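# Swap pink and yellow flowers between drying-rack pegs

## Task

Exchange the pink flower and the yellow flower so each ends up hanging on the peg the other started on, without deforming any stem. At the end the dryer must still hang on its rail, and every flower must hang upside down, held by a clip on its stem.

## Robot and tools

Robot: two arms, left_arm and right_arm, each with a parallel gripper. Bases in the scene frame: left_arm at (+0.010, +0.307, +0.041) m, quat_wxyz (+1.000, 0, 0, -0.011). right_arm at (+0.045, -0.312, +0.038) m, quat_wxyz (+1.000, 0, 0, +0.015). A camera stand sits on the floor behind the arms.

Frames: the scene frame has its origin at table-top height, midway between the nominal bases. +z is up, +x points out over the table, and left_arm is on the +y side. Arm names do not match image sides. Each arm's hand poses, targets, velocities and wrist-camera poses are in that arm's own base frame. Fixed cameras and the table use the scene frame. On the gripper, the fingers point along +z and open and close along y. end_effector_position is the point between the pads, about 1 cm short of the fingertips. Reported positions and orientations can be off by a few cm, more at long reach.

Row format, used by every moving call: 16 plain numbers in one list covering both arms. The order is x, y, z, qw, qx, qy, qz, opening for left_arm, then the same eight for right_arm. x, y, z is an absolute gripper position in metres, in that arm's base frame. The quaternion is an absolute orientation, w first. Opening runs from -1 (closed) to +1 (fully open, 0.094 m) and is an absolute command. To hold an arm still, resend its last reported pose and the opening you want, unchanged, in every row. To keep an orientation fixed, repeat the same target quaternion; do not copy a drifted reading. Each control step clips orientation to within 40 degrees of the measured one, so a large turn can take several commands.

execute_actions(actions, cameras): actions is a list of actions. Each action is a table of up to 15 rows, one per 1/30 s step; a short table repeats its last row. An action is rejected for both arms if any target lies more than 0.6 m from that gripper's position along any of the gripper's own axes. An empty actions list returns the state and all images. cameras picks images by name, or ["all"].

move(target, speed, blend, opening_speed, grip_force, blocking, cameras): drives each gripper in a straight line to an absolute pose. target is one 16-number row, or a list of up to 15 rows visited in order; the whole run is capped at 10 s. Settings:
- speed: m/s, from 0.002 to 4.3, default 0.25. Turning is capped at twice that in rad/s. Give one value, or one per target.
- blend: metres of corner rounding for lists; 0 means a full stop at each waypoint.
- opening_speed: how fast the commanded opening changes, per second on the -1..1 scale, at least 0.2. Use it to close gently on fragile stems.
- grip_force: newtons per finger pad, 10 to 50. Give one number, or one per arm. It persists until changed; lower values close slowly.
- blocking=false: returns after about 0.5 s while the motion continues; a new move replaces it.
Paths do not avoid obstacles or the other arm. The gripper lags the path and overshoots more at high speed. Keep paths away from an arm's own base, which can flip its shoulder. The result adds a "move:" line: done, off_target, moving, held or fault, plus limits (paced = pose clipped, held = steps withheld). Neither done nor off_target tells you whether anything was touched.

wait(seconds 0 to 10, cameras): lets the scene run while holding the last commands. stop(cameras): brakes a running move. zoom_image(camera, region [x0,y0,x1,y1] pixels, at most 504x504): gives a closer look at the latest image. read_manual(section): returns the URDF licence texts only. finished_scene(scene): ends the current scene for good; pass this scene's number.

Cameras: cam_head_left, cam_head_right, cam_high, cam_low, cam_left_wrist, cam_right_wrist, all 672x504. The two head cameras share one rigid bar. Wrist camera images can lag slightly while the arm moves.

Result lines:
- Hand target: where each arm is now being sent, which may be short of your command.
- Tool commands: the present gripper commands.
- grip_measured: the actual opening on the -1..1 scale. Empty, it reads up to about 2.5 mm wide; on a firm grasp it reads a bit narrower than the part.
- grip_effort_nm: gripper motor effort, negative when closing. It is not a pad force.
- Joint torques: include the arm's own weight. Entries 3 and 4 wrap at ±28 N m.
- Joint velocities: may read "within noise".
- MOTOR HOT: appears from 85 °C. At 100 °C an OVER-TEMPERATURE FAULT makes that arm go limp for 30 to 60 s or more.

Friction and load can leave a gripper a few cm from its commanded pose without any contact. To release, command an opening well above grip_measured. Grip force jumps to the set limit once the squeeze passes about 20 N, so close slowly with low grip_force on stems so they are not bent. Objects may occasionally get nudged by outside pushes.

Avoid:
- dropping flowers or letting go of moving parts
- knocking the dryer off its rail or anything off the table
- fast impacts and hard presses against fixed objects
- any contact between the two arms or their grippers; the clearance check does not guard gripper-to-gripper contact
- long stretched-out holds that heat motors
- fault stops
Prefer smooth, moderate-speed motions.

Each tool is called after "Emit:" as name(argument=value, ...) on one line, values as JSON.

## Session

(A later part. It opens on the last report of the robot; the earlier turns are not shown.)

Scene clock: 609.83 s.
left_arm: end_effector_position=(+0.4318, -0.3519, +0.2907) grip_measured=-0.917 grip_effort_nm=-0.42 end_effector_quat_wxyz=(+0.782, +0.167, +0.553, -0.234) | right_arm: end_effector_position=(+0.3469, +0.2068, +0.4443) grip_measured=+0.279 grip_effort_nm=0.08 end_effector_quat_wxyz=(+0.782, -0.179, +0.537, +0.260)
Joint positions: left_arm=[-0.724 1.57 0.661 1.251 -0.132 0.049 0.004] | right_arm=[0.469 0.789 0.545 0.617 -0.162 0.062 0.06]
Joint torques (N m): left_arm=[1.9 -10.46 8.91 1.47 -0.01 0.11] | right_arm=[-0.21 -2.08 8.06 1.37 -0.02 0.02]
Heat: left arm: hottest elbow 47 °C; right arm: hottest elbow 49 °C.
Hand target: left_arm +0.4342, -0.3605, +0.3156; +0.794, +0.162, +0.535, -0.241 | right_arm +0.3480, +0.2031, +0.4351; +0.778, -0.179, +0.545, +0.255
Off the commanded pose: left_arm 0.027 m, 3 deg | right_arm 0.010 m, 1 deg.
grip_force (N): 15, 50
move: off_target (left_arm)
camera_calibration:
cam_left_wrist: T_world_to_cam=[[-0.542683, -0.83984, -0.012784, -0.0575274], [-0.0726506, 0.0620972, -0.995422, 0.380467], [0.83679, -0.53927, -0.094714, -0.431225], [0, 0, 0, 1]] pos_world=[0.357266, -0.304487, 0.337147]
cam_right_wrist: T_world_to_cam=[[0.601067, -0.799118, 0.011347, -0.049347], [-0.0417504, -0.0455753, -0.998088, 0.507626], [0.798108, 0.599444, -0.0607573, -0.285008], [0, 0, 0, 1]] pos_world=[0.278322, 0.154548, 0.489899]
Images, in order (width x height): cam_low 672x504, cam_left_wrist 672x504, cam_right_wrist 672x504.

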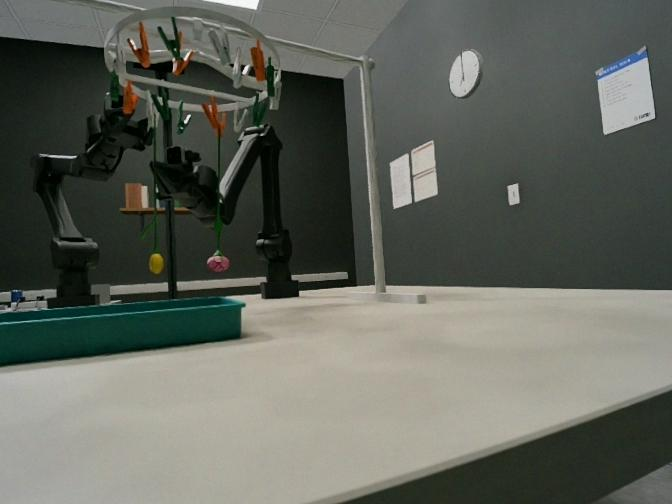

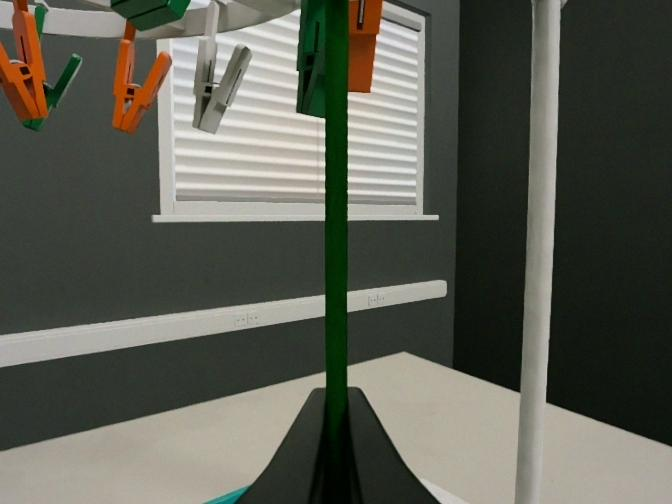

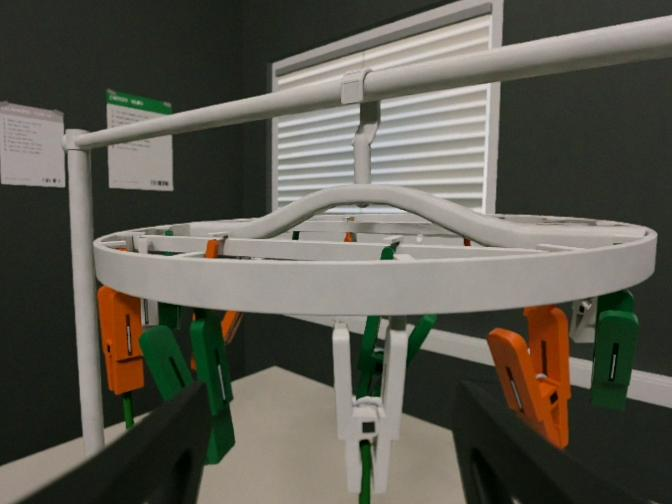

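Emit:
zoom_image(camera="cam_right_wrist", region=[310, 370, 430, 504])

Scaled by 3.761 from the camera's 672x504 image, which has a finer 960x720 frame.

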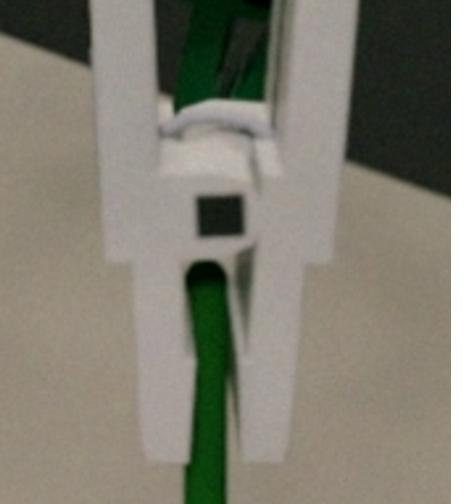

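Emit:
move(target=[[0.4353, -0.3613, 0.3155, 0.7934, 0.162, 0.535, -0.2404, -0.6, 0.348, 0.203, 0.435, 0.7784, -0.1787, 0.5451, 0.2552, 0.28], [0.4353, -0.3613, 0.3155, 0.7934, 0.162, 0.535, -0.2404, 0.1, 0.348, 0.203, 0.435, 0.7784, -0.1787, 0.5451, 0.2552, 0.28]], speed=0.08, opening_speed=0.4, cameras=["cam_low", "cam_left_wrist", "cam_right_wrist"])

Emit:
zoom_image(camera="cam_right_wrist", region=[310, 330, 430, 504])

Scene clock: 620.53 s.
left_arm: end_effector_position=(+0.4318, -0.3519, +0.2907) grip_measured=+0.097 grip_effort_nm=0.05 end_effector_quat_wxyz=(+0.782, +0.167, +0.553, -0.234) | right_arm: end_effector_position=(+0.3470, +0.2069, +0.4442) grip_measured=+0.279 grip_effort_nm=0.08 end_effector_quat_wxyz=(+0.782, -0.179, +0.537, +0.260)
Joint positions: left_arm=[-0.724 1.57 0.661 1.251 -0.132 0.049 0.052] | right_arm=[0.469 0.789 0.545 0.616 -0.162 0.062 0.06]
Joint torques (N m): left_arm=[1.85 -10.52 8.92 1.48 -0.02 0.12] | right_arm=[-0.26 -2.32 8.02 1.47 -0.04 0.01]
Heat: left arm: hottest elbow 47 °C; right arm: hottest elbow 48 °C.
Hand target: left_arm +0.4342, -0.3605, +0.3156; +0.794, +0.162, +0.535, -0.241 | right_arm +0.3480, +0.2032, +0.4350; +0.778, -0.179, +0.545, +0.255
Off the commanded pose: left_arm 0.027 m, 3 deg | right_arm 0.010 m, 1 deg.
grip_force (N): 15, 50
move: off_target (left_arm); target 2's new opening was sent with left_arm's hand 0.027 m and 3 deg from that target
camera_calibration:
cam_left_wrist: T_world_to_cam=[[-0.542683, -0.83984, -0.012784, -0.0575274], [-0.0726506, 0.0620972, -0.995422, 0.380467], [0.83679, -0.53927, -0.094714, -0.431225], [0, 0, 0, 1]] pos_world=[0.357266, -0.304487, 0.337147]
cam_right_wrist: T_world_to_cam=[[0.601063, -0.799123, 0.0111863, -0.0493268], [-0.0421639, -0.0456849, -0.998066, 0.507751], [0.798088, 0.599429, -0.0611537, -0.284887], [0, 0, 0, 1]] pos_world=[0.278422, 0.154548, 0.489899]
Images, in order (width x height): cam_low 672x504, cam_left_wrist 672x504, cam_right_wrist 672x504.

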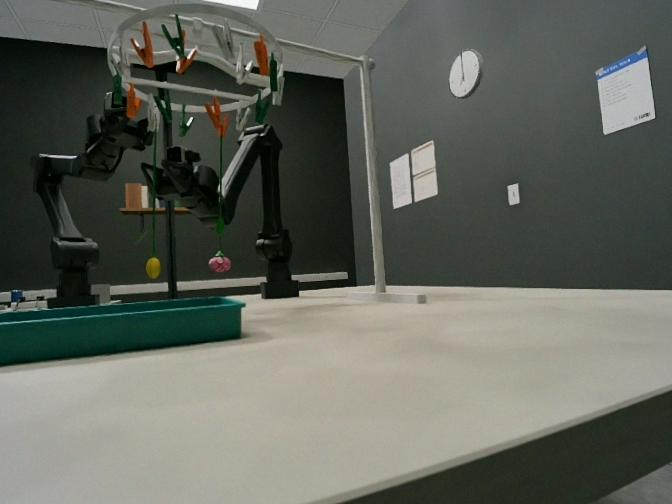

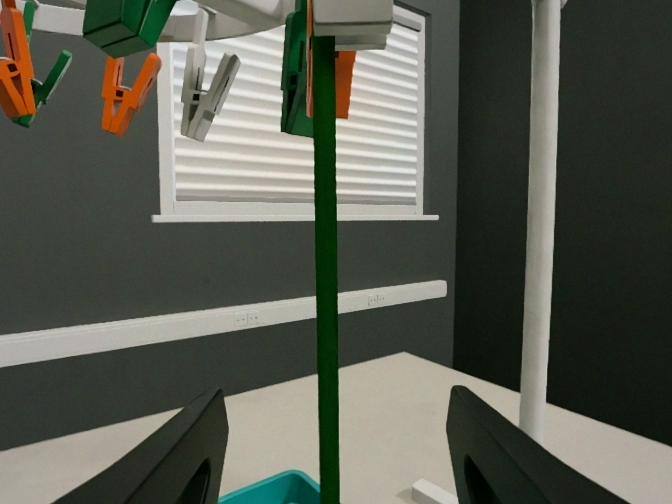

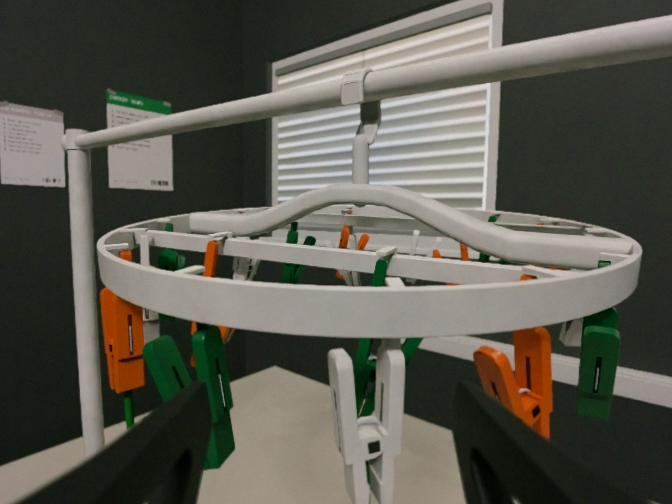

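Scaled by 2.897 from the camera's 672x504 image, which has a finer 960x720 frame.

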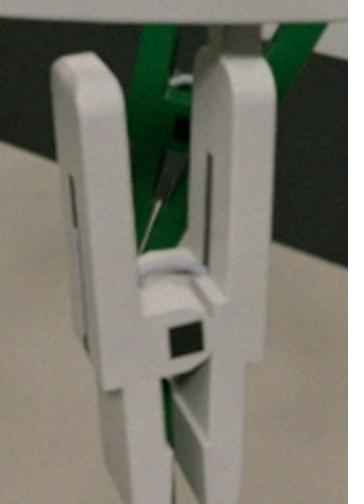

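Emit:
move(target=[[0.345, -0.297, 0.275, 0.7934, 0.162, 0.535, -0.2404, 0.1, 0.290, 0.170, 0.43, 0.7784, -0.1787, 0.5451, 0.2552, 0.1], [0.275, -0.20, 0.34, 0.79, 0.15, 0.555, -0.21, 0.1, 0.285, 0.190, 0.41, 0.7784, -0.1787, 0.5451, 0.2552, 0.1], [0.314, -0.14, 0.405, 0.7898, 0.1272, 0.5739, -0.1751, 0.28, 0.28, 0.25, 0.33, 0.7573, -0.2273, 0.5107, 0.3372, 0.1], [0.314, -0.14, 0.405, 0.7898, 0.1272, 0.5739, -0.1751, 0.28, 0.315, 0.31, 0.265, 0.7573, -0.2273, 0.5107, 0.3372, 0.1]], speed=[0.12, 0.2, 0.2, 0.2], blend=[0.02, 0.03, 0.03, 0], cameras=["all"])

Scene clock: 642.50 s.
left_arm: end_effector_position=(+0.3089, -0.1410, +0.3722) grip_measured=+0.278 grip_effort_nm=0.06 end_effector_quat_wxyz=(+0.777, +0.135, +0.590, -0.172) | right_arm: end_effector_position=(+0.3103, +0.3005, +0.2536) grip_measured=+0.101 grip_effort_nm=-0.08 end_effector_quat_wxyz=(+0.746, -0.226, +0.528, +0.337)
Joint positions: left_arm=[-0.411 0.511 0.329 0.453 0.03 0 0.06] | right_arm=[0.735 1.434 0.3 1.483 -0.088 0.052 0.052]
Joint torques (N m): left_arm=[3.31 0.97 13.07 1.66 0.13 -0.07] | right_arm=[1.38 -5.48 7.17 2.39 0.08 -0.14]
Heat: left arm: hottest elbow 49 °C; right arm: hottest elbow 46 °C.
Hand target: left_arm +0.3119, -0.1392, +0.4041; +0.790, +0.127, +0.574, -0.175 | right_arm +0.3145, +0.3095, +0.2650; +0.757, -0.227, +0.511, +0.337
Off the commanded pose: left_arm 0.033 m, 3 deg | right_arm 0.016 m, 2 deg.
grip_force (N): 15, 50
move: off_target (left_arm, right_arm); blend cut to 0 m at target 3; target 3's new opening was sent with left_arm's hand 0.033 m and 2 deg from that target
camera_calibration:
cam_left_wrist: T_world_to_cam=[[-0.418393, -0.90805, -0.0198325, 0.00849266], [-0.139607, 0.0858708, -0.986477, 0.460247], [0.897473, -0.409966, -0.162698, -0.182083], [0, 0, 0, 1]] pos_world=[0.231222, -0.106458, 0.424567]
cam_right_wrist: T_world_to_cam=[[0.743043, -0.669188, -0.00863592, -0.028377], [-0.0598007, -0.0535372, -0.996774, 0.32774], [0.666567, 0.741162, -0.0797983, -0.320491], [0, 0, 0, 1]] pos_world=[0.254313, 0.236092, 0.300863]

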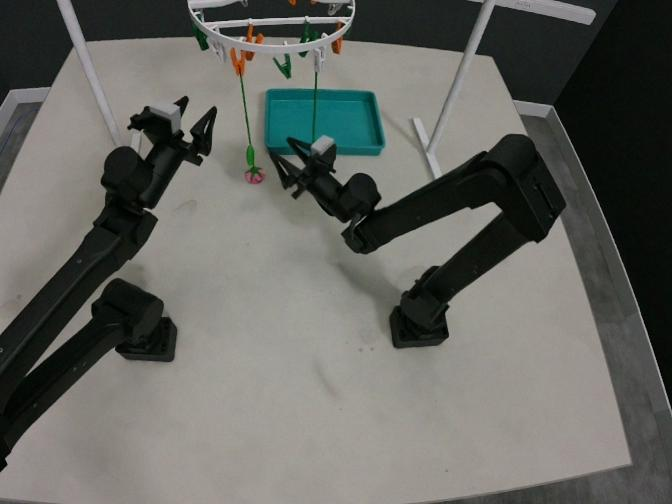

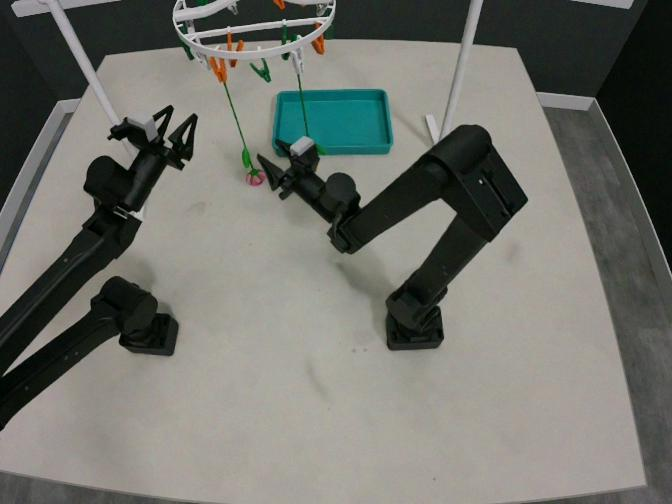

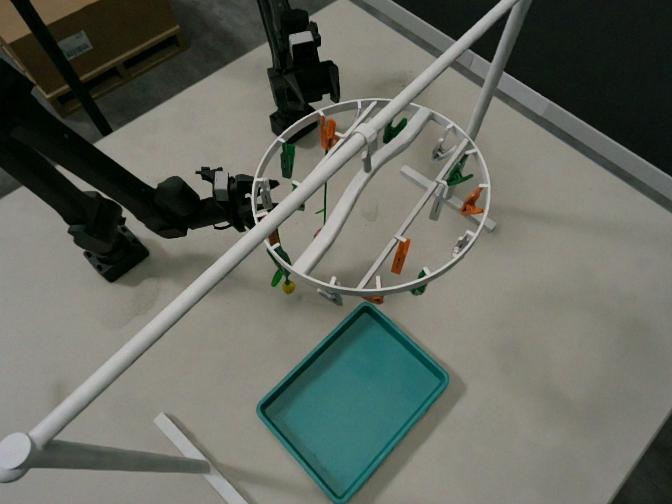

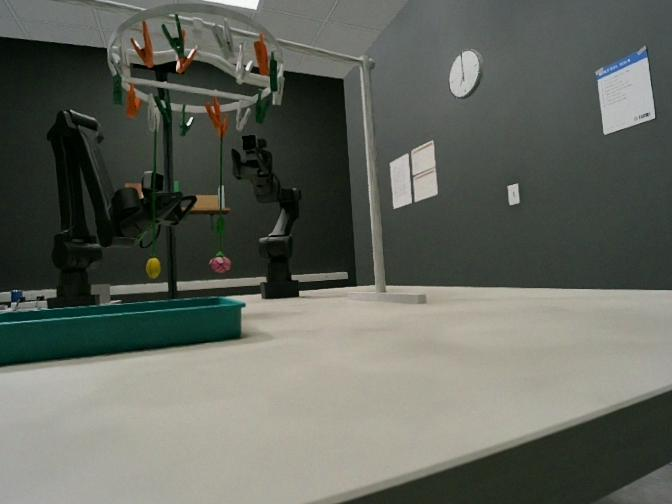

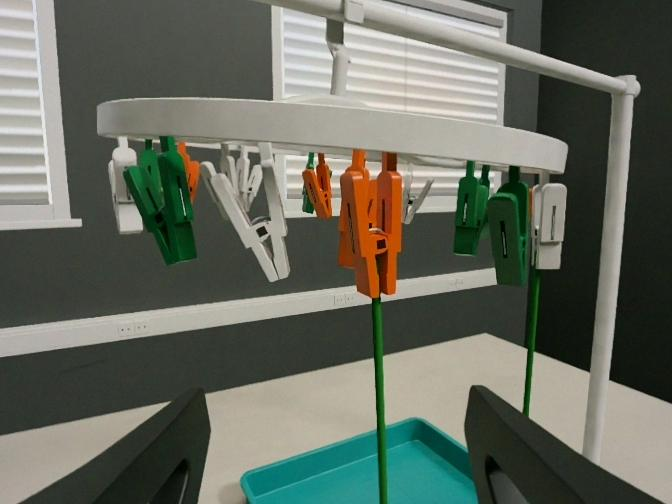

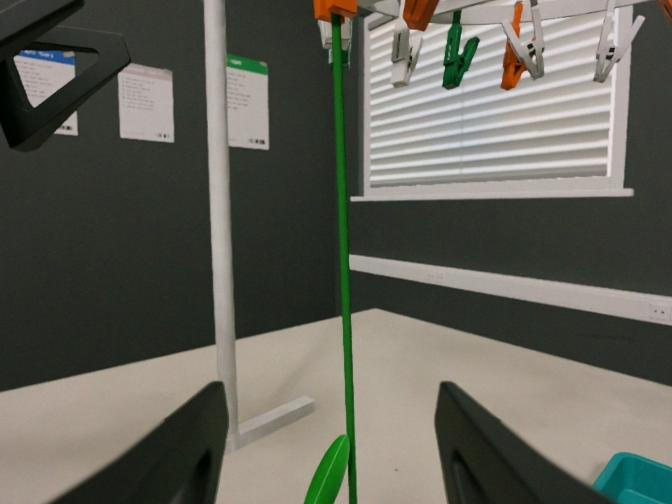

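Emit:
move(target=[0.3625, -0.1825, 0.440, 0.7898, 0.1272, 0.5739, -0.1751, 0.28, 0.3755, 0.370, 0.269, 0.7573, -0.2273, 0.5107, 0.3372, 0.1], speed=0.1, cameras=["cam_left_wrist", "cam_right_wrist"])

Scene clock: 674.90 s.
left_arm: end_effector_position=(+0.3590, -0.1767, +0.4008) grip_measured=+0.278 grip_effort_nm=0.05 end_effector_quat_wxyz=(+0.769, +0.129, +0.602, -0.171) | right_arm: end_effector_position=(+0.3696, +0.3578, +0.2631) grip_measured=+0.101 grip_effort_nm=-0.07 end_effector_quat_wxyz=(+0.753, -0.223, +0.519, +0.339)
Joint positions: left_arm=[-0.475 0.745 0.491 0.498 -0.044 0.004 0.06] | right_arm=[0.743 1.594 0.529 1.438 -0.08 0.049 0.052]
Joint torques (N m): left_arm=[1.79 -0.91 13.05 2.91 -0.06 0.17] | right_arm=[1.2 -9.41 7.9 1.44 0.1 -0.13]
Heat: left arm: hottest elbow 55 °C; right arm: hottest elbow 42 °C.
Hand target: left_arm +0.3601, -0.1811, +0.4388; +0.790, +0.127, +0.574, -0.175 | right_arm +0.3750, +0.3696, +0.2689; +0.757, -0.227, +0.511, +0.337
Off the commanded pose: left_arm 0.040 m, 4 deg | right_arm 0.015 m, 1 deg.
grip_force (N): 15, 50
move: off_target (left_arm, right_arm)
camera_calibration:
cam_left_wrist: T_world_to_cam=[[-0.410728, -0.911744, -0.00499555, -0.0117352], [-0.171261, 0.08253, -0.981763, 0.507399], [0.895529, -0.402382, -0.190044, -0.223922], [0, 0, 0, 1]] pos_world=[0.282606, -0.142677, 0.455532]
cam_right_wrist: T_world_to_cam=[[0.743003, -0.669262, -0.00589148, -0.034649], [-0.0428726, -0.0388082, -0.998327, 0.332638], [0.667913, 0.742013, -0.0575276, -0.40844], [0, 0, 0, 1]] pos_world=[0.312808, 0.292788, 0.308381]
Images, in order (width x height): cam_left_wrist 672x504, cam_right_wrist 672x504.

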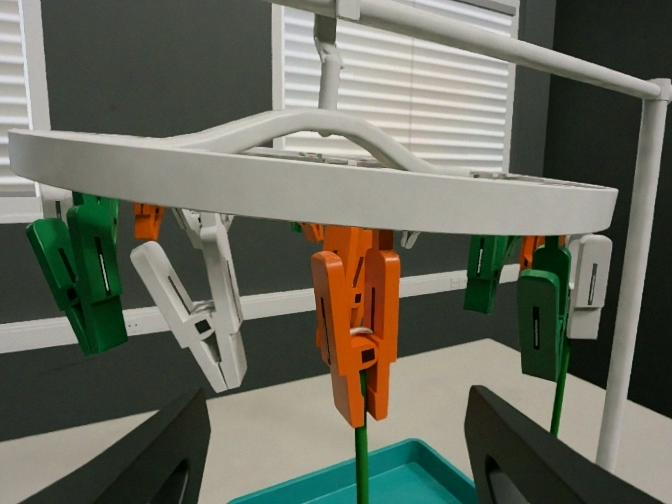

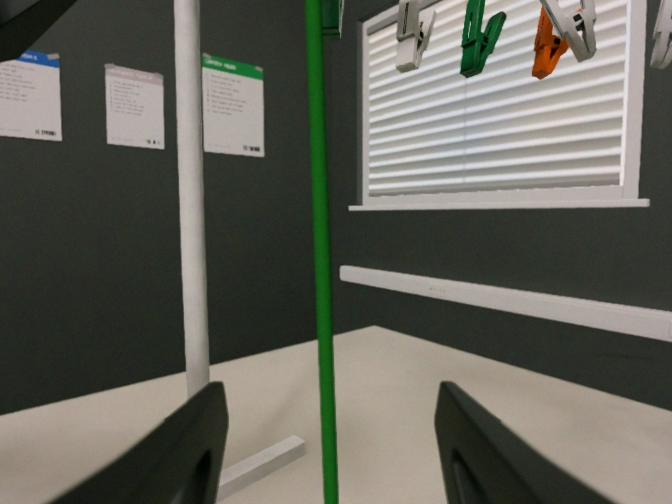

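Emit:
move(target=[0.3839, -0.2012, 0.4547, 0.7898, 0.1272, 0.5739, -0.1751, 0.0, 0.3916, 0.3899, 0.267, 0.7573, -0.2273, 0.5107, 0.3372, 0.0], speed=0.08, cameras=["cam_left_wrist", "cam_right_wrist"])

Scene clock: 698.10 s.
left_arm: end_effector_position=(+0.3801, -0.1947, +0.4168) grip_measured=+0.002 grip_effort_nm=-0.12 end_effector_quat_wxyz=(+0.770, +0.130, +0.601, -0.170) | right_arm: end_effector_position=(+0.3859, +0.3775, +0.2615) grip_measured=+0.001 grip_effort_nm=-0.08 end_effector_quat_wxyz=(+0.753, -0.223, +0.519, +0.339)
Joint positions: left_arm=[-0.5 0.835 0.57 0.511 -0.067 0.012 0.047] | right_arm=[0.752 1.648 0.598 1.422 -0.072 0.045 0.047]
Joint torques (N m): left_arm=[1.79 -1.96 13.05 2.81 -0.05 0.17] | right_arm=[1.2 -10.58 8.03 1.54 0.1 -0.12]
Heat: left arm: hottest elbow 57 °C; right arm: hottest elbow 41 °C.
Hand target: left_arm +0.3815, -0.1998, +0.4537; +0.790, +0.127, +0.574, -0.175 | right_arm +0.3911, +0.3895, +0.2670; +0.757, -0.227, +0.511, +0.337
Off the commanded pose: left_arm 0.039 m, 4 deg | right_arm 0.015 m, 1 deg.
grip_force (N): 15, 50
move: off_target (left_arm, right_arm)
camera_calibration:
cam_left_wrist: T_world_to_cam=[[-0.410563, -0.911806, -0.0069957, -0.0187003], [-0.168719, 0.0835048, -0.982121, 0.527575], [0.896087, -0.402042, -0.188122, -0.248161], [0, 0, 0, 1]] pos_world=[0.303708, -0.160877, 0.471327]
cam_right_wrist: T_world_to_cam=[[0.743011, -0.669255, -0.00573598, -0.0336373], [-0.0426248, -0.0387659, -0.998339, 0.332414], [0.66792, 0.742021, -0.0573303, -0.434103], [0, 0, 0, 1]] pos_world=[0.329108, 0.312488, 0.306781]
Images, in order (width x height): cam_left_wrist 672x504, cam_right_wrist 672x504.

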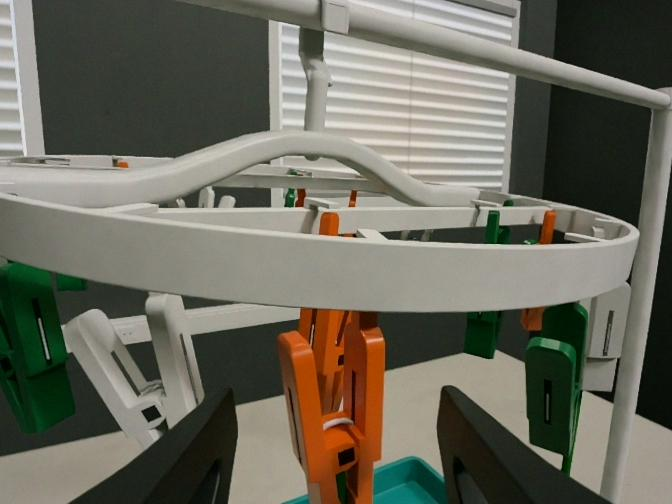

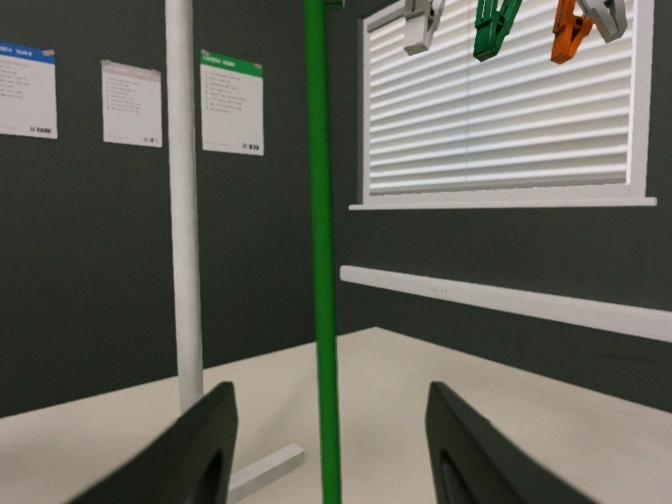

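Emit:
move(target=[0.4035, -0.2112, 0.4567, 0.7898, 0.1272, 0.5739, -0.1751, 0.0, 0.3916, 0.3899, 0.267, 0.7573, -0.2273, 0.5107, 0.3372, -1.0], speed=0.06, grip_force=[50, 15], cameras=["cam_left_wrist", "cam_right_wrist"])

Scene clock: 707.97 s.
left_arm: end_effector_position=(+0.3988, -0.2049, +0.4197) grip_measured=+0.002 grip_effort_nm=-0.12 end_effector_quat_wxyz=(+0.770, +0.130, +0.601, -0.170) | right_arm: end_effector_position=(+0.3859, +0.3775, +0.2615) grip_measured=-0.910 grip_effort_nm=-0.37 end_effector_quat_wxyz=(+0.753, -0.223, +0.518, +0.338)
Joint positions: left_arm=[-0.5 0.909 0.612 0.543 -0.067 0.012 0.047] | right_arm=[0.752 1.648 0.598 1.422 -0.072 0.044 0.004]
Joint torques (N m): left_arm=[2.08 -2.73 12.96 2.81 0.05 0.17] | right_arm=[1.14 -10.58 8.02 1.46 0.09 -0.12]
Heat: left arm: hottest elbow 60 °C; right arm: hottest elbow 41 °C.
Hand target: left_arm +0.4012, -0.2099, +0.4558; +0.790, +0.127, +0.574, -0.175 | right_arm +0.3912, +0.3895, +0.2670; +0.757, -0.227, +0.511, +0.337
Off the commanded pose: left_arm 0.038 m, 4 deg | right_arm 0.015 m, 1 deg.
grip_force (N): 50, 15
move: off_target (left_arm, right_arm)
camera_calibration:
cam_left_wrist: T_world_to_cam=[[-0.41059, -0.911794, -0.0069105, -0.0202823], [-0.168024, 0.0831077, -0.982273, 0.534184], [0.896205, -0.402151, -0.187327, -0.268778], [0, 0, 0, 1]] pos_world=[0.322308, -0.170977, 0.474225]
cam_right_wrist: T_world_to_cam=[[0.742692, -0.669619, -0.00435961, -0.0336995], [-0.0416358, -0.0396796, -0.998345, 0.332377], [0.668337, 0.741644, -0.0573499, -0.434123], [0, 0, 0, 1]] pos_world=[0.329008, 0.312587, 0.306783]
Images, in order (width x height): cam_left_wrist 672x504, cam_right_wrist 672x504.

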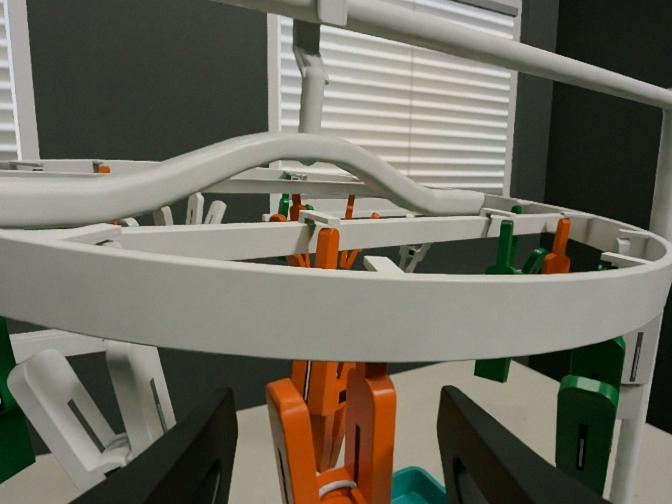

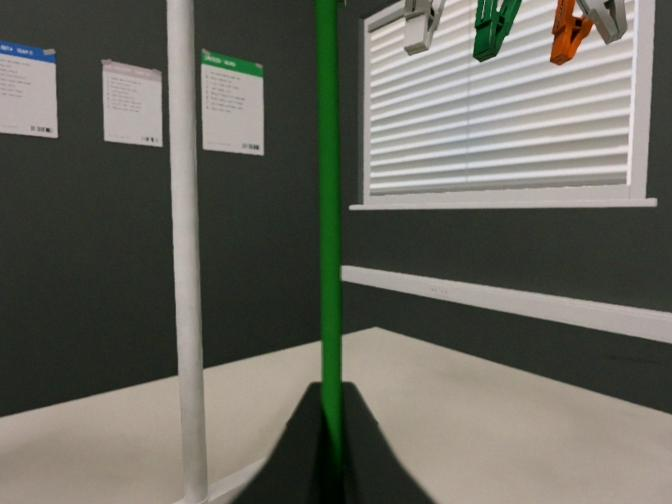

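Emit:
move(target=[0.4035, -0.2112, 0.4567, 0.7898, 0.1272, 0.5739, -0.1751, -0.85, 0.3916, 0.3899, 0.267, 0.7573, -0.2273, 0.5107, 0.3372, -1.0], speed=0.06, opening_speed=0.5, cameras=["cam_left_wrist", "cam_right_wrist", "cam_low"])

Emit:
zoom_image(camera="cam_low", region=[170, 80, 270, 190])

Scene clock: 713.83 s.
left_arm: end_effector_position=(+0.3990, -0.2050, +0.4207) grip_measured=-0.586 grip_effort_nm=-0.98 end_effector_quat_wxyz=(+0.770, +0.130, +0.601, -0.170) | right_arm: end_effector_position=(+0.3857, +0.3777, +0.2615) grip_measured=-0.910 grip_effort_nm=-0.39 end_effector_quat_wxyz=(+0.753, -0.223, +0.518, +0.339)
Joint positions: left_arm=[-0.5 0.909 0.614 0.543 -0.067 0.012 0.019] | right_arm=[0.753 1.648 0.598 1.422 -0.072 0.044 0.004]
Joint torques (N m): left_arm=[2.08 -2.78 12.82 2.81 0.05 0.16] | right_arm=[1.26 -10.64 8.02 1.48 0.09 -0.12]
Heat: left arm: hottest elbow 62 °C; right arm: hottest elbow 41 °C.
Hand target: left_arm +0.4014, -0.2100, +0.4556; +0.790, +0.127, +0.574, -0.175 | right_arm +0.3912, +0.3895, +0.2670; +0.757, -0.227, +0.511, +0.337
Off the commanded pose: left_arm 0.037 m, 4 deg | right_arm 0.015 m, 1 deg.
grip_force (N): 50, 15
move: off_target (left_arm, right_arm)
camera_calibration:
cam_left_wrist: T_world_to_cam=[[-0.410573, -0.911803, -0.00680616, -0.0203837], [-0.16671, 0.0824014, -0.982557, 0.534582], [0.896459, -0.402276, -0.185838, -0.269569], [0, 0, 0, 1]] pos_world=[0.322409, -0.171078, 0.475022]
cam_right_wrist: T_world_to_cam=[[0.742884, -0.669406, -0.00430869, -0.0337032], [-0.0415867, -0.0397256, -0.998345, 0.332375], [0.668127, 0.741834, -0.0573499, -0.434121], [0, 0, 0, 1]] pos_world=[0.328908, 0.312688, 0.306783]
Images, in order (width x height): cam_low 672x504, cam_left_wrist 672x504, cam_right_wrist 672x504.

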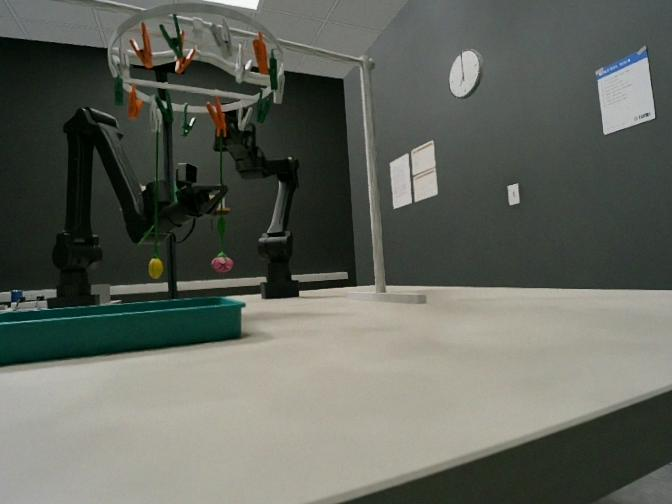

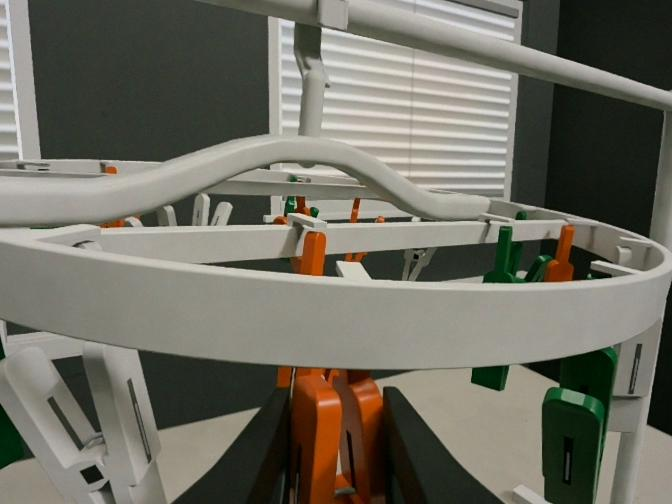

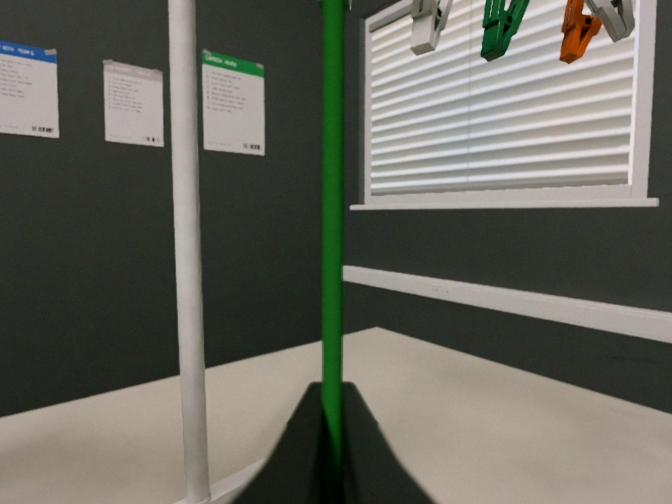

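Scaled by 4.582 from the camera's 672x504 image, which has a finer 960x720 frame.

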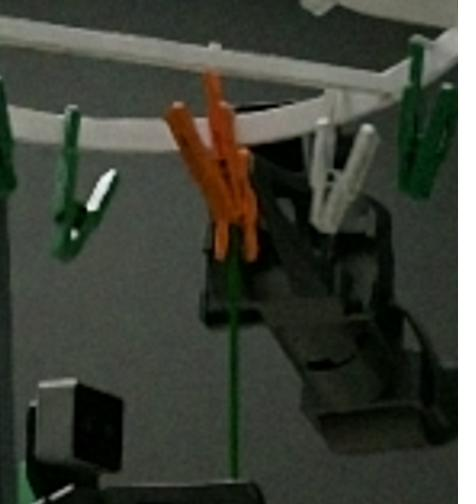

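Emit:
move(target=[0.4035, -0.2112, 0.4567, 0.7898, 0.1272, 0.5739, -0.1751, -0.85, 0.3900, 0.3880, 0.222, 0.7573, -0.2273, 0.5107, 0.3372, -1.0], speed=0.06, cameras=["cam_left_wrist", "cam_right_wrist", "cam_low"])

Emit:
zoom_image(camera="cam_low", region=[170, 80, 270, 190])

Scene clock: 719.83 s.
left_arm: end_effector_position=(+0.3989, -0.2049, +0.4219) grip_measured=-0.687 grip_effort_nm=-1.06 end_effector_quat_wxyz=(+0.771, +0.129, +0.599, -0.170) | right_arm: end_effector_position=(+0.3886, +0.3804, +0.2174) grip_measured=-0.910 grip_effort_nm=-0.39 end_effector_quat_wxyz=(+0.750, -0.225, +0.523, +0.338)
Joint positions: left_arm=[-0.5 0.909 0.615 0.545 -0.068 0.012 0.015] | right_arm=[0.753 1.791 0.598 1.554 -0.072 0.044 0.004]
Joint torques (N m): left_arm=[2.02 -2.73 12.78 2.74 0.06 0.16] | right_arm=[1.38 -11.99 5.9 2.47 0.07 -0.11]
Heat: left arm: hottest elbow 62 °C; right arm: hottest elbow 41 °C.
Hand target: left_arm +0.4014, -0.2100, +0.4559; +0.790, +0.127, +0.574, -0.175 | right_arm +0.3898, +0.3878, +0.2221; +0.757, -0.227, +0.511, +0.337
Off the commanded pose: left_arm 0.036 m, 4 deg | right_arm 0.009 m, 2 deg.
grip_force (N): 50, 15
move: off_target (left_arm)
camera_calibration:
cam_left_wrist: T_world_to_cam=[[-0.410134, -0.911999, -0.0069012, -0.0204993], [-0.163974, 0.0811799, -0.983119, 0.534597], [0.897164, -0.402078, -0.182839, -0.270806], [0, 0, 0, 1]] pos_world=[0.32221, -0.170979, 0.475917]
cam_right_wrist: T_world_to_cam=[[0.742924, -0.669355, -0.00524184, -0.0340411], [-0.0496295, -0.0472716, -0.997648, 0.29456], [0.667533, 0.741437, -0.068339, -0.437733], [0, 0, 0, 1]] pos_world=[0.33211, 0.31569, 0.263775]
Images, in order (width x height): cam_low 672x504, cam_left_wrist 672x504, cam_right_wrist 672x504.

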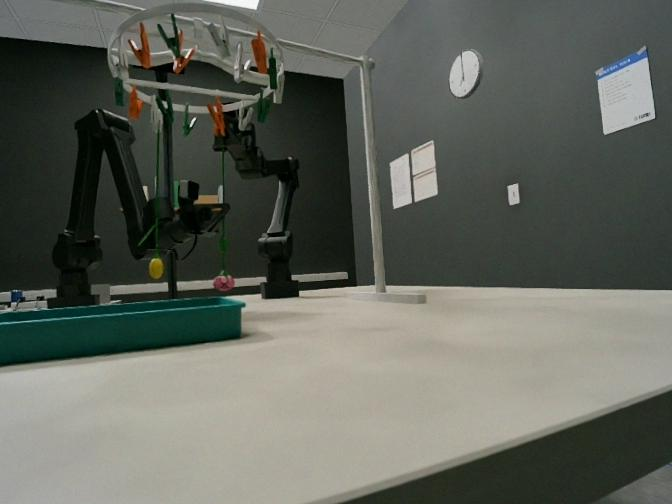

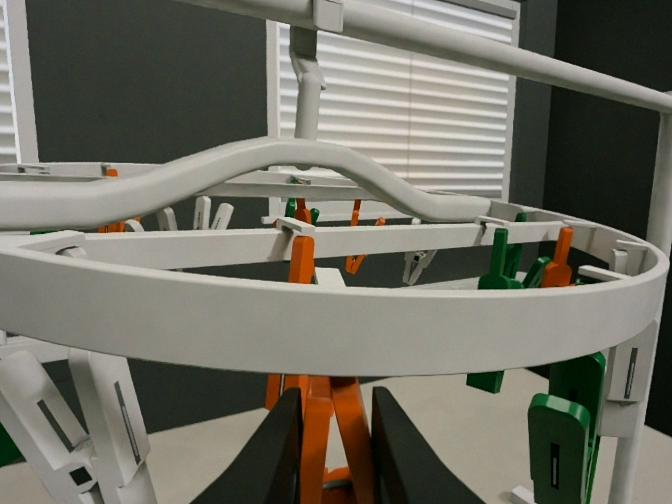

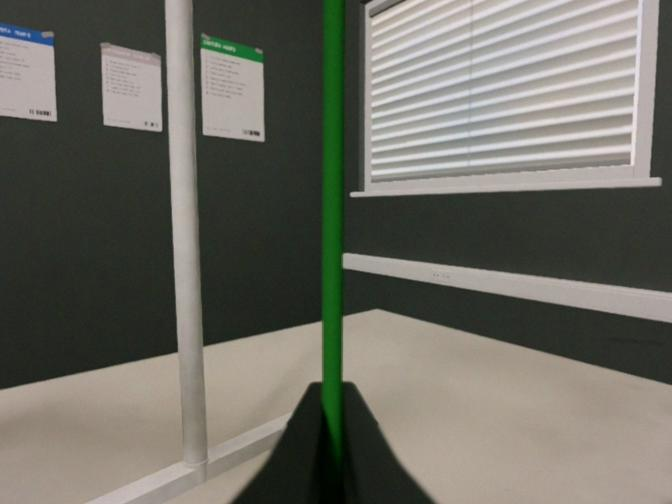

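Scaled by 4.582 from the camera's 672x504 image, which has a finer 960x720 frame.

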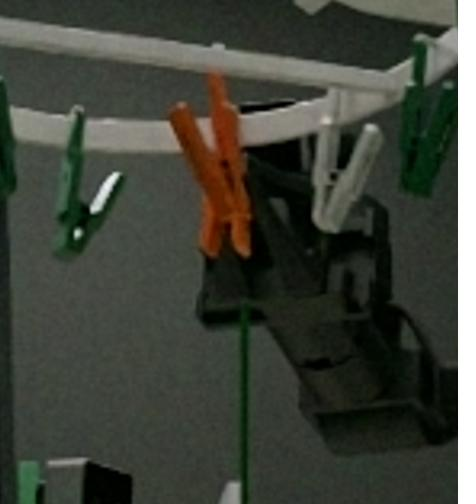

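Emit:
move(target=[[0.4035, -0.2112, 0.4567, 0.7898, 0.1272, 0.5739, -0.1751, 0.0, 0.3900, 0.3880, 0.222, 0.7573, -0.2273, 0.5107, 0.3372, -1.0], [0.345, -0.182, 0.415, 0.7898, 0.1272, 0.5739, -0.1751, 0.0, 0.3764, 0.3286, 0.222, 0.7573, -0.2273, 0.5107, 0.3372, -1.0], [0.355, -0.150, 0.32, 0.6893, 0.2906, 0.5582, -0.3588, 0.0, 0.3764, 0.3286, 0.222, 0.7573, -0.2273, 0.5107, 0.3372, -1.0], [0.384, -0.175, 0.235, 0.6094, 0.3904, 0.4761, -0.4997, 0.0, 0.3764, 0.3286, 0.222, 0.7573, -0.2273, 0.5107, 0.3372, -1.0]], speed=[0.1, 0.12, 0.2, 0.2], blend=[0, 0.02, 0.03, 0], cameras=["cam_head_left", "cam_left_wrist", "cam_right_wrist", "cam_low"])

Scene clock: 796.83 s.
left_arm: end_effector_position=(+0.3733, -0.1767, +0.2283) grip_measured=-0.002 grip_effort_nm=0.05 end_effector_quat_wxyz=(+0.586, +0.395, +0.526, -0.473) | right_arm: end_effector_position=(+0.3771, +0.3350, +0.2196) grip_measured=-0.910 grip_effort_nm=-0.38 end_effector_quat_wxyz=(+0.747, -0.240, +0.526, +0.329)
Joint positions: left_arm=[-0.028 1.562 0.477 1.549 1.265 -0.48 0.047] | right_arm=[0.672 1.71 0.488 1.566 -0.162 0.044 0.004]
Joint torques (N m): left_arm=[2.9 -6.53 6.74 2.02 -0.12 -0.05] | right_arm=[-0.26 -12.04 3.21 2.44 -0.06 0.2]
Heat: left arm: hottest elbow 62 °C; right arm: hottest elbow 37 °C.
Hand target: left_arm +0.3836, -0.1751, +0.2352; +0.594, +0.400, +0.518, -0.468 | right_arm +0.3765, +0.3287, +0.2225; +0.749, -0.233, +0.524, +0.333
Off the commanded pose: left_arm 0.013 m, 7 deg | right_arm 0.007 m, 3 deg.
joint sent to its limit (left arm) — joint 4 (wrist pitch), upper limit. The joint targets are off in orientation, not in position.
joint sent to its limit (right arm) — joint 4 (wrist pitch), upper limit. The joint targets still meet the commanded pose.
grip_force (N): 50, 15
move: off_target (left_arm, right_arm)
camera_calibration:
cam_left_wrist: T_world_to_cam=[[-0.968628, -0.247606, 0.0212417, 0.312896], [-0.0926763, 0.28059, -0.955343, 0.340105], [0.230589, -0.927341, -0.294734, -0.0902806], [0, 0, 0, 1]] pos_world=[0.355417, -0.101676, 0.291662]
cam_right_wrist: T_world_to_cam=[[0.745362, -0.666266, 0.0229263, -0.0639382], [-0.0427176, -0.0820513, -0.995712, 0.302539], [0.66529, 0.741186, -0.0896192, -0.390699], [0, 0, 0, 1]] pos_world=[0.320509, 0.271805, 0.267694]
Images, in order (width x height): cam_head_left 672x504, cam_low 672x504, cam_left_wrist 672x504, cam_right_wrist 672x504.

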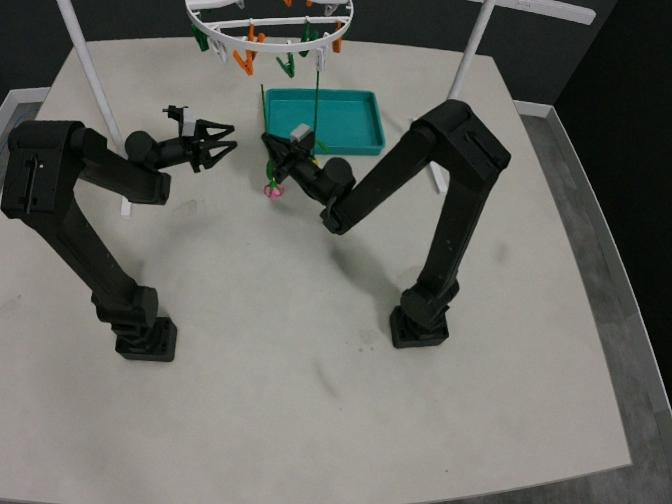

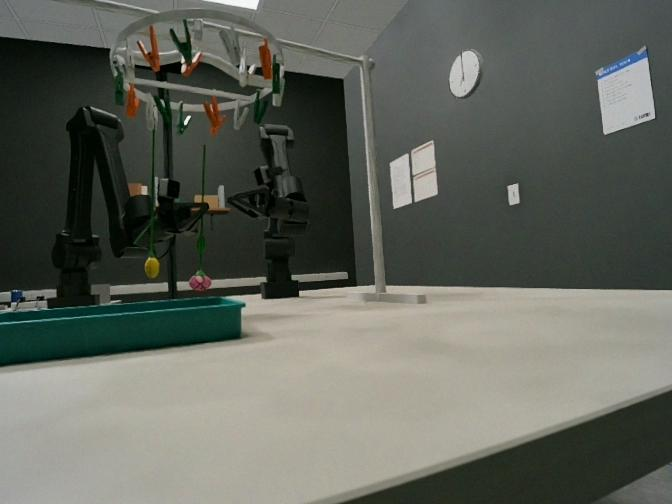

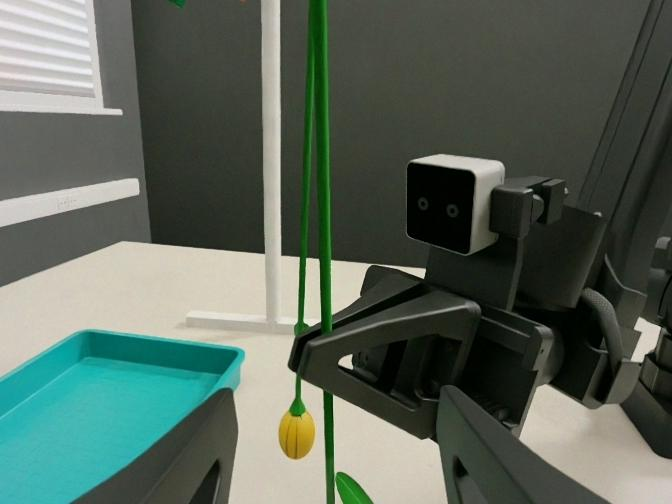

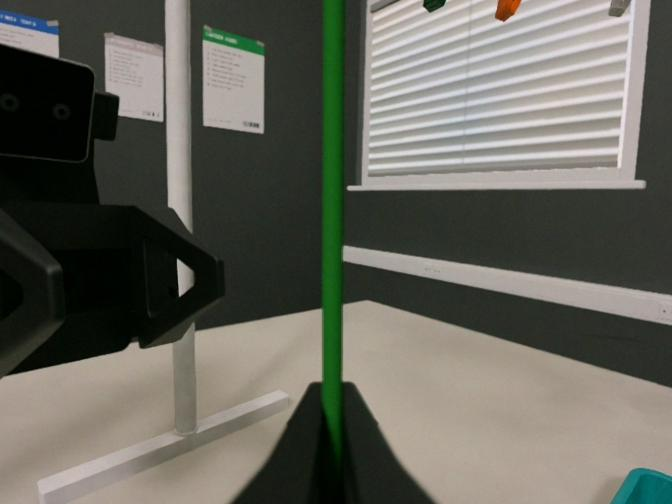

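Emit:
zoom_image(camera="cam_left_wrist", region=[260, 100, 400, 240])

Emit:
zoom_image(camera="cam_left_wrist", region=[260, 260, 420, 420])

Scaled by 3.600 from the camera's 672x504 image, which has a finer 960x720 frame.

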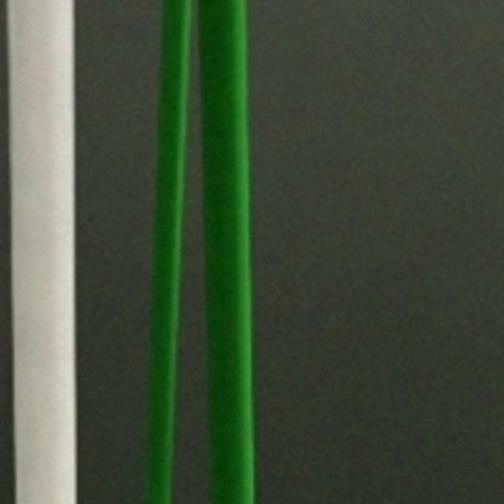

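Scaled by 3.150 from the camera's 672x504 image, which has a finer 960x720 frame.

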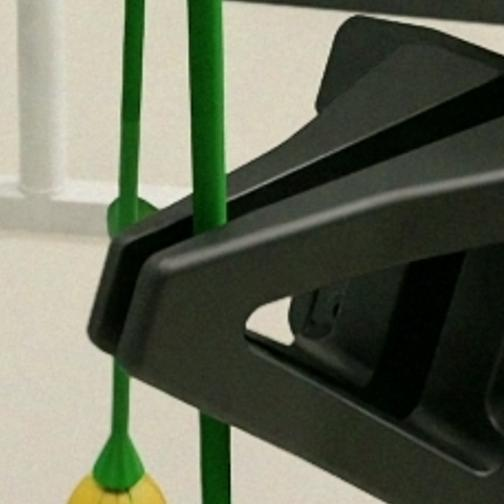

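Emit:
move(target=[0.400, -0.2190, 0.254, 0.6094, 0.3904, 0.4761, -0.4997, -0.2, 0.3764, 0.3286, 0.222, 0.7573, -0.2273, 0.5107, 0.3372, -1.0], speed=0.08, cameras=["cam_left_wrist", "cam_right_wrist"])

Emit:
zoom_image(camera="cam_left_wrist", region=[240, 100, 440, 450])

Scene clock: 811.00 s.
left_arm: end_effector_position=(+0.3911, -0.2146, +0.2467) grip_measured=-0.198 grip_effort_nm=-0.12 end_effector_quat_wxyz=(+0.598, +0.388, +0.503, -0.489) | right_arm: end_effector_position=(+0.3771, +0.3350, +0.2196) grip_measured=-0.910 grip_effort_nm=-0.38 end_effector_quat_wxyz=(+0.747, -0.240, +0.526, +0.329)
Joint positions: left_arm=[-0.135 1.594 0.551 1.549 1.162 -0.498 0.038] | right_arm=[0.672 1.71 0.488 1.566 -0.162 0.044 0.004]
Joint torques (N m): left_arm=[1.96 -7.24 7.15 2.03 -0.35 -0.05] | right_arm=[-0.09 -11.99 3.29 2.39 -0.03 0.19]
Heat: left arm: hottest elbow 61 °C; right arm: hottest elbow 36 °C.
Hand target: left_arm +0.3995, -0.2191, +0.2542; +0.604, +0.394, +0.491, -0.488 | right_arm +0.3765, +0.3287, +0.2225; +0.749, -0.233, +0.524, +0.333
Off the commanded pose: left_arm 0.012 m, 4 deg | right_arm 0.007 m, 3 deg.
joint sent to its limit (left arm) — joint 4 (wrist pitch), upper limit. The joint targets still meet the commanded pose.
joint sent to its limit (right arm) — joint 4 (wrist pitch), upper limit. The joint targets still meet the commanded pose.
grip_force (N): 50, 15
move: off_target (left_arm, right_arm)
camera_calibration:
cam_left_wrist: T_world_to_cam=[[-0.973523, -0.228095, 0.0150328, 0.327985], [-0.0685726, 0.228672, -0.971085, 0.353193], [0.218062, -0.946405, -0.238258, -0.13727], [0, 0, 0, 1]] pos_world=[0.373454, -0.135866, 0.305344]
cam_right_wrist: T_world_to_cam=[[0.745362, -0.666266, 0.0229263, -0.0639382], [-0.0427176, -0.0820513, -0.995712, 0.302539], [0.66529, 0.741186, -0.0896192, -0.390699], [0, 0, 0, 1]] pos_world=[0.320509, 0.271805, 0.267694]
Images, in order (width x height): cam_left_wrist 672x504, cam_right_wrist 672x504.

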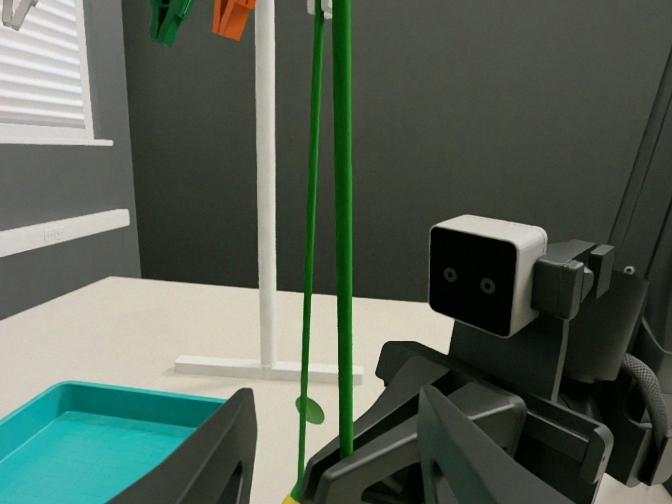

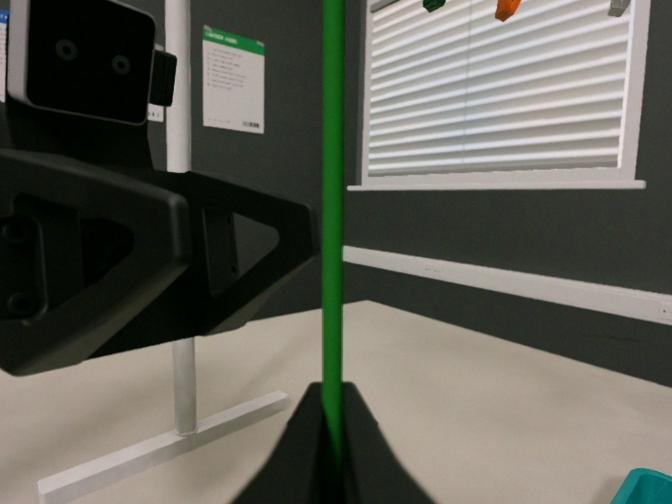

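Scaled by 1.440 from the camera's 672x504 image, which has a finer 960x720 frame.

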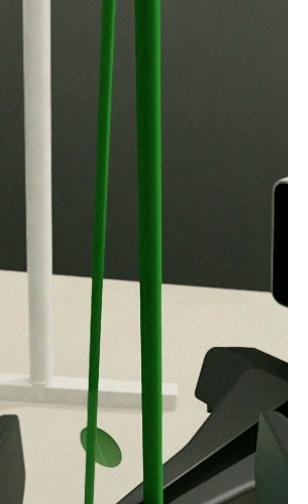

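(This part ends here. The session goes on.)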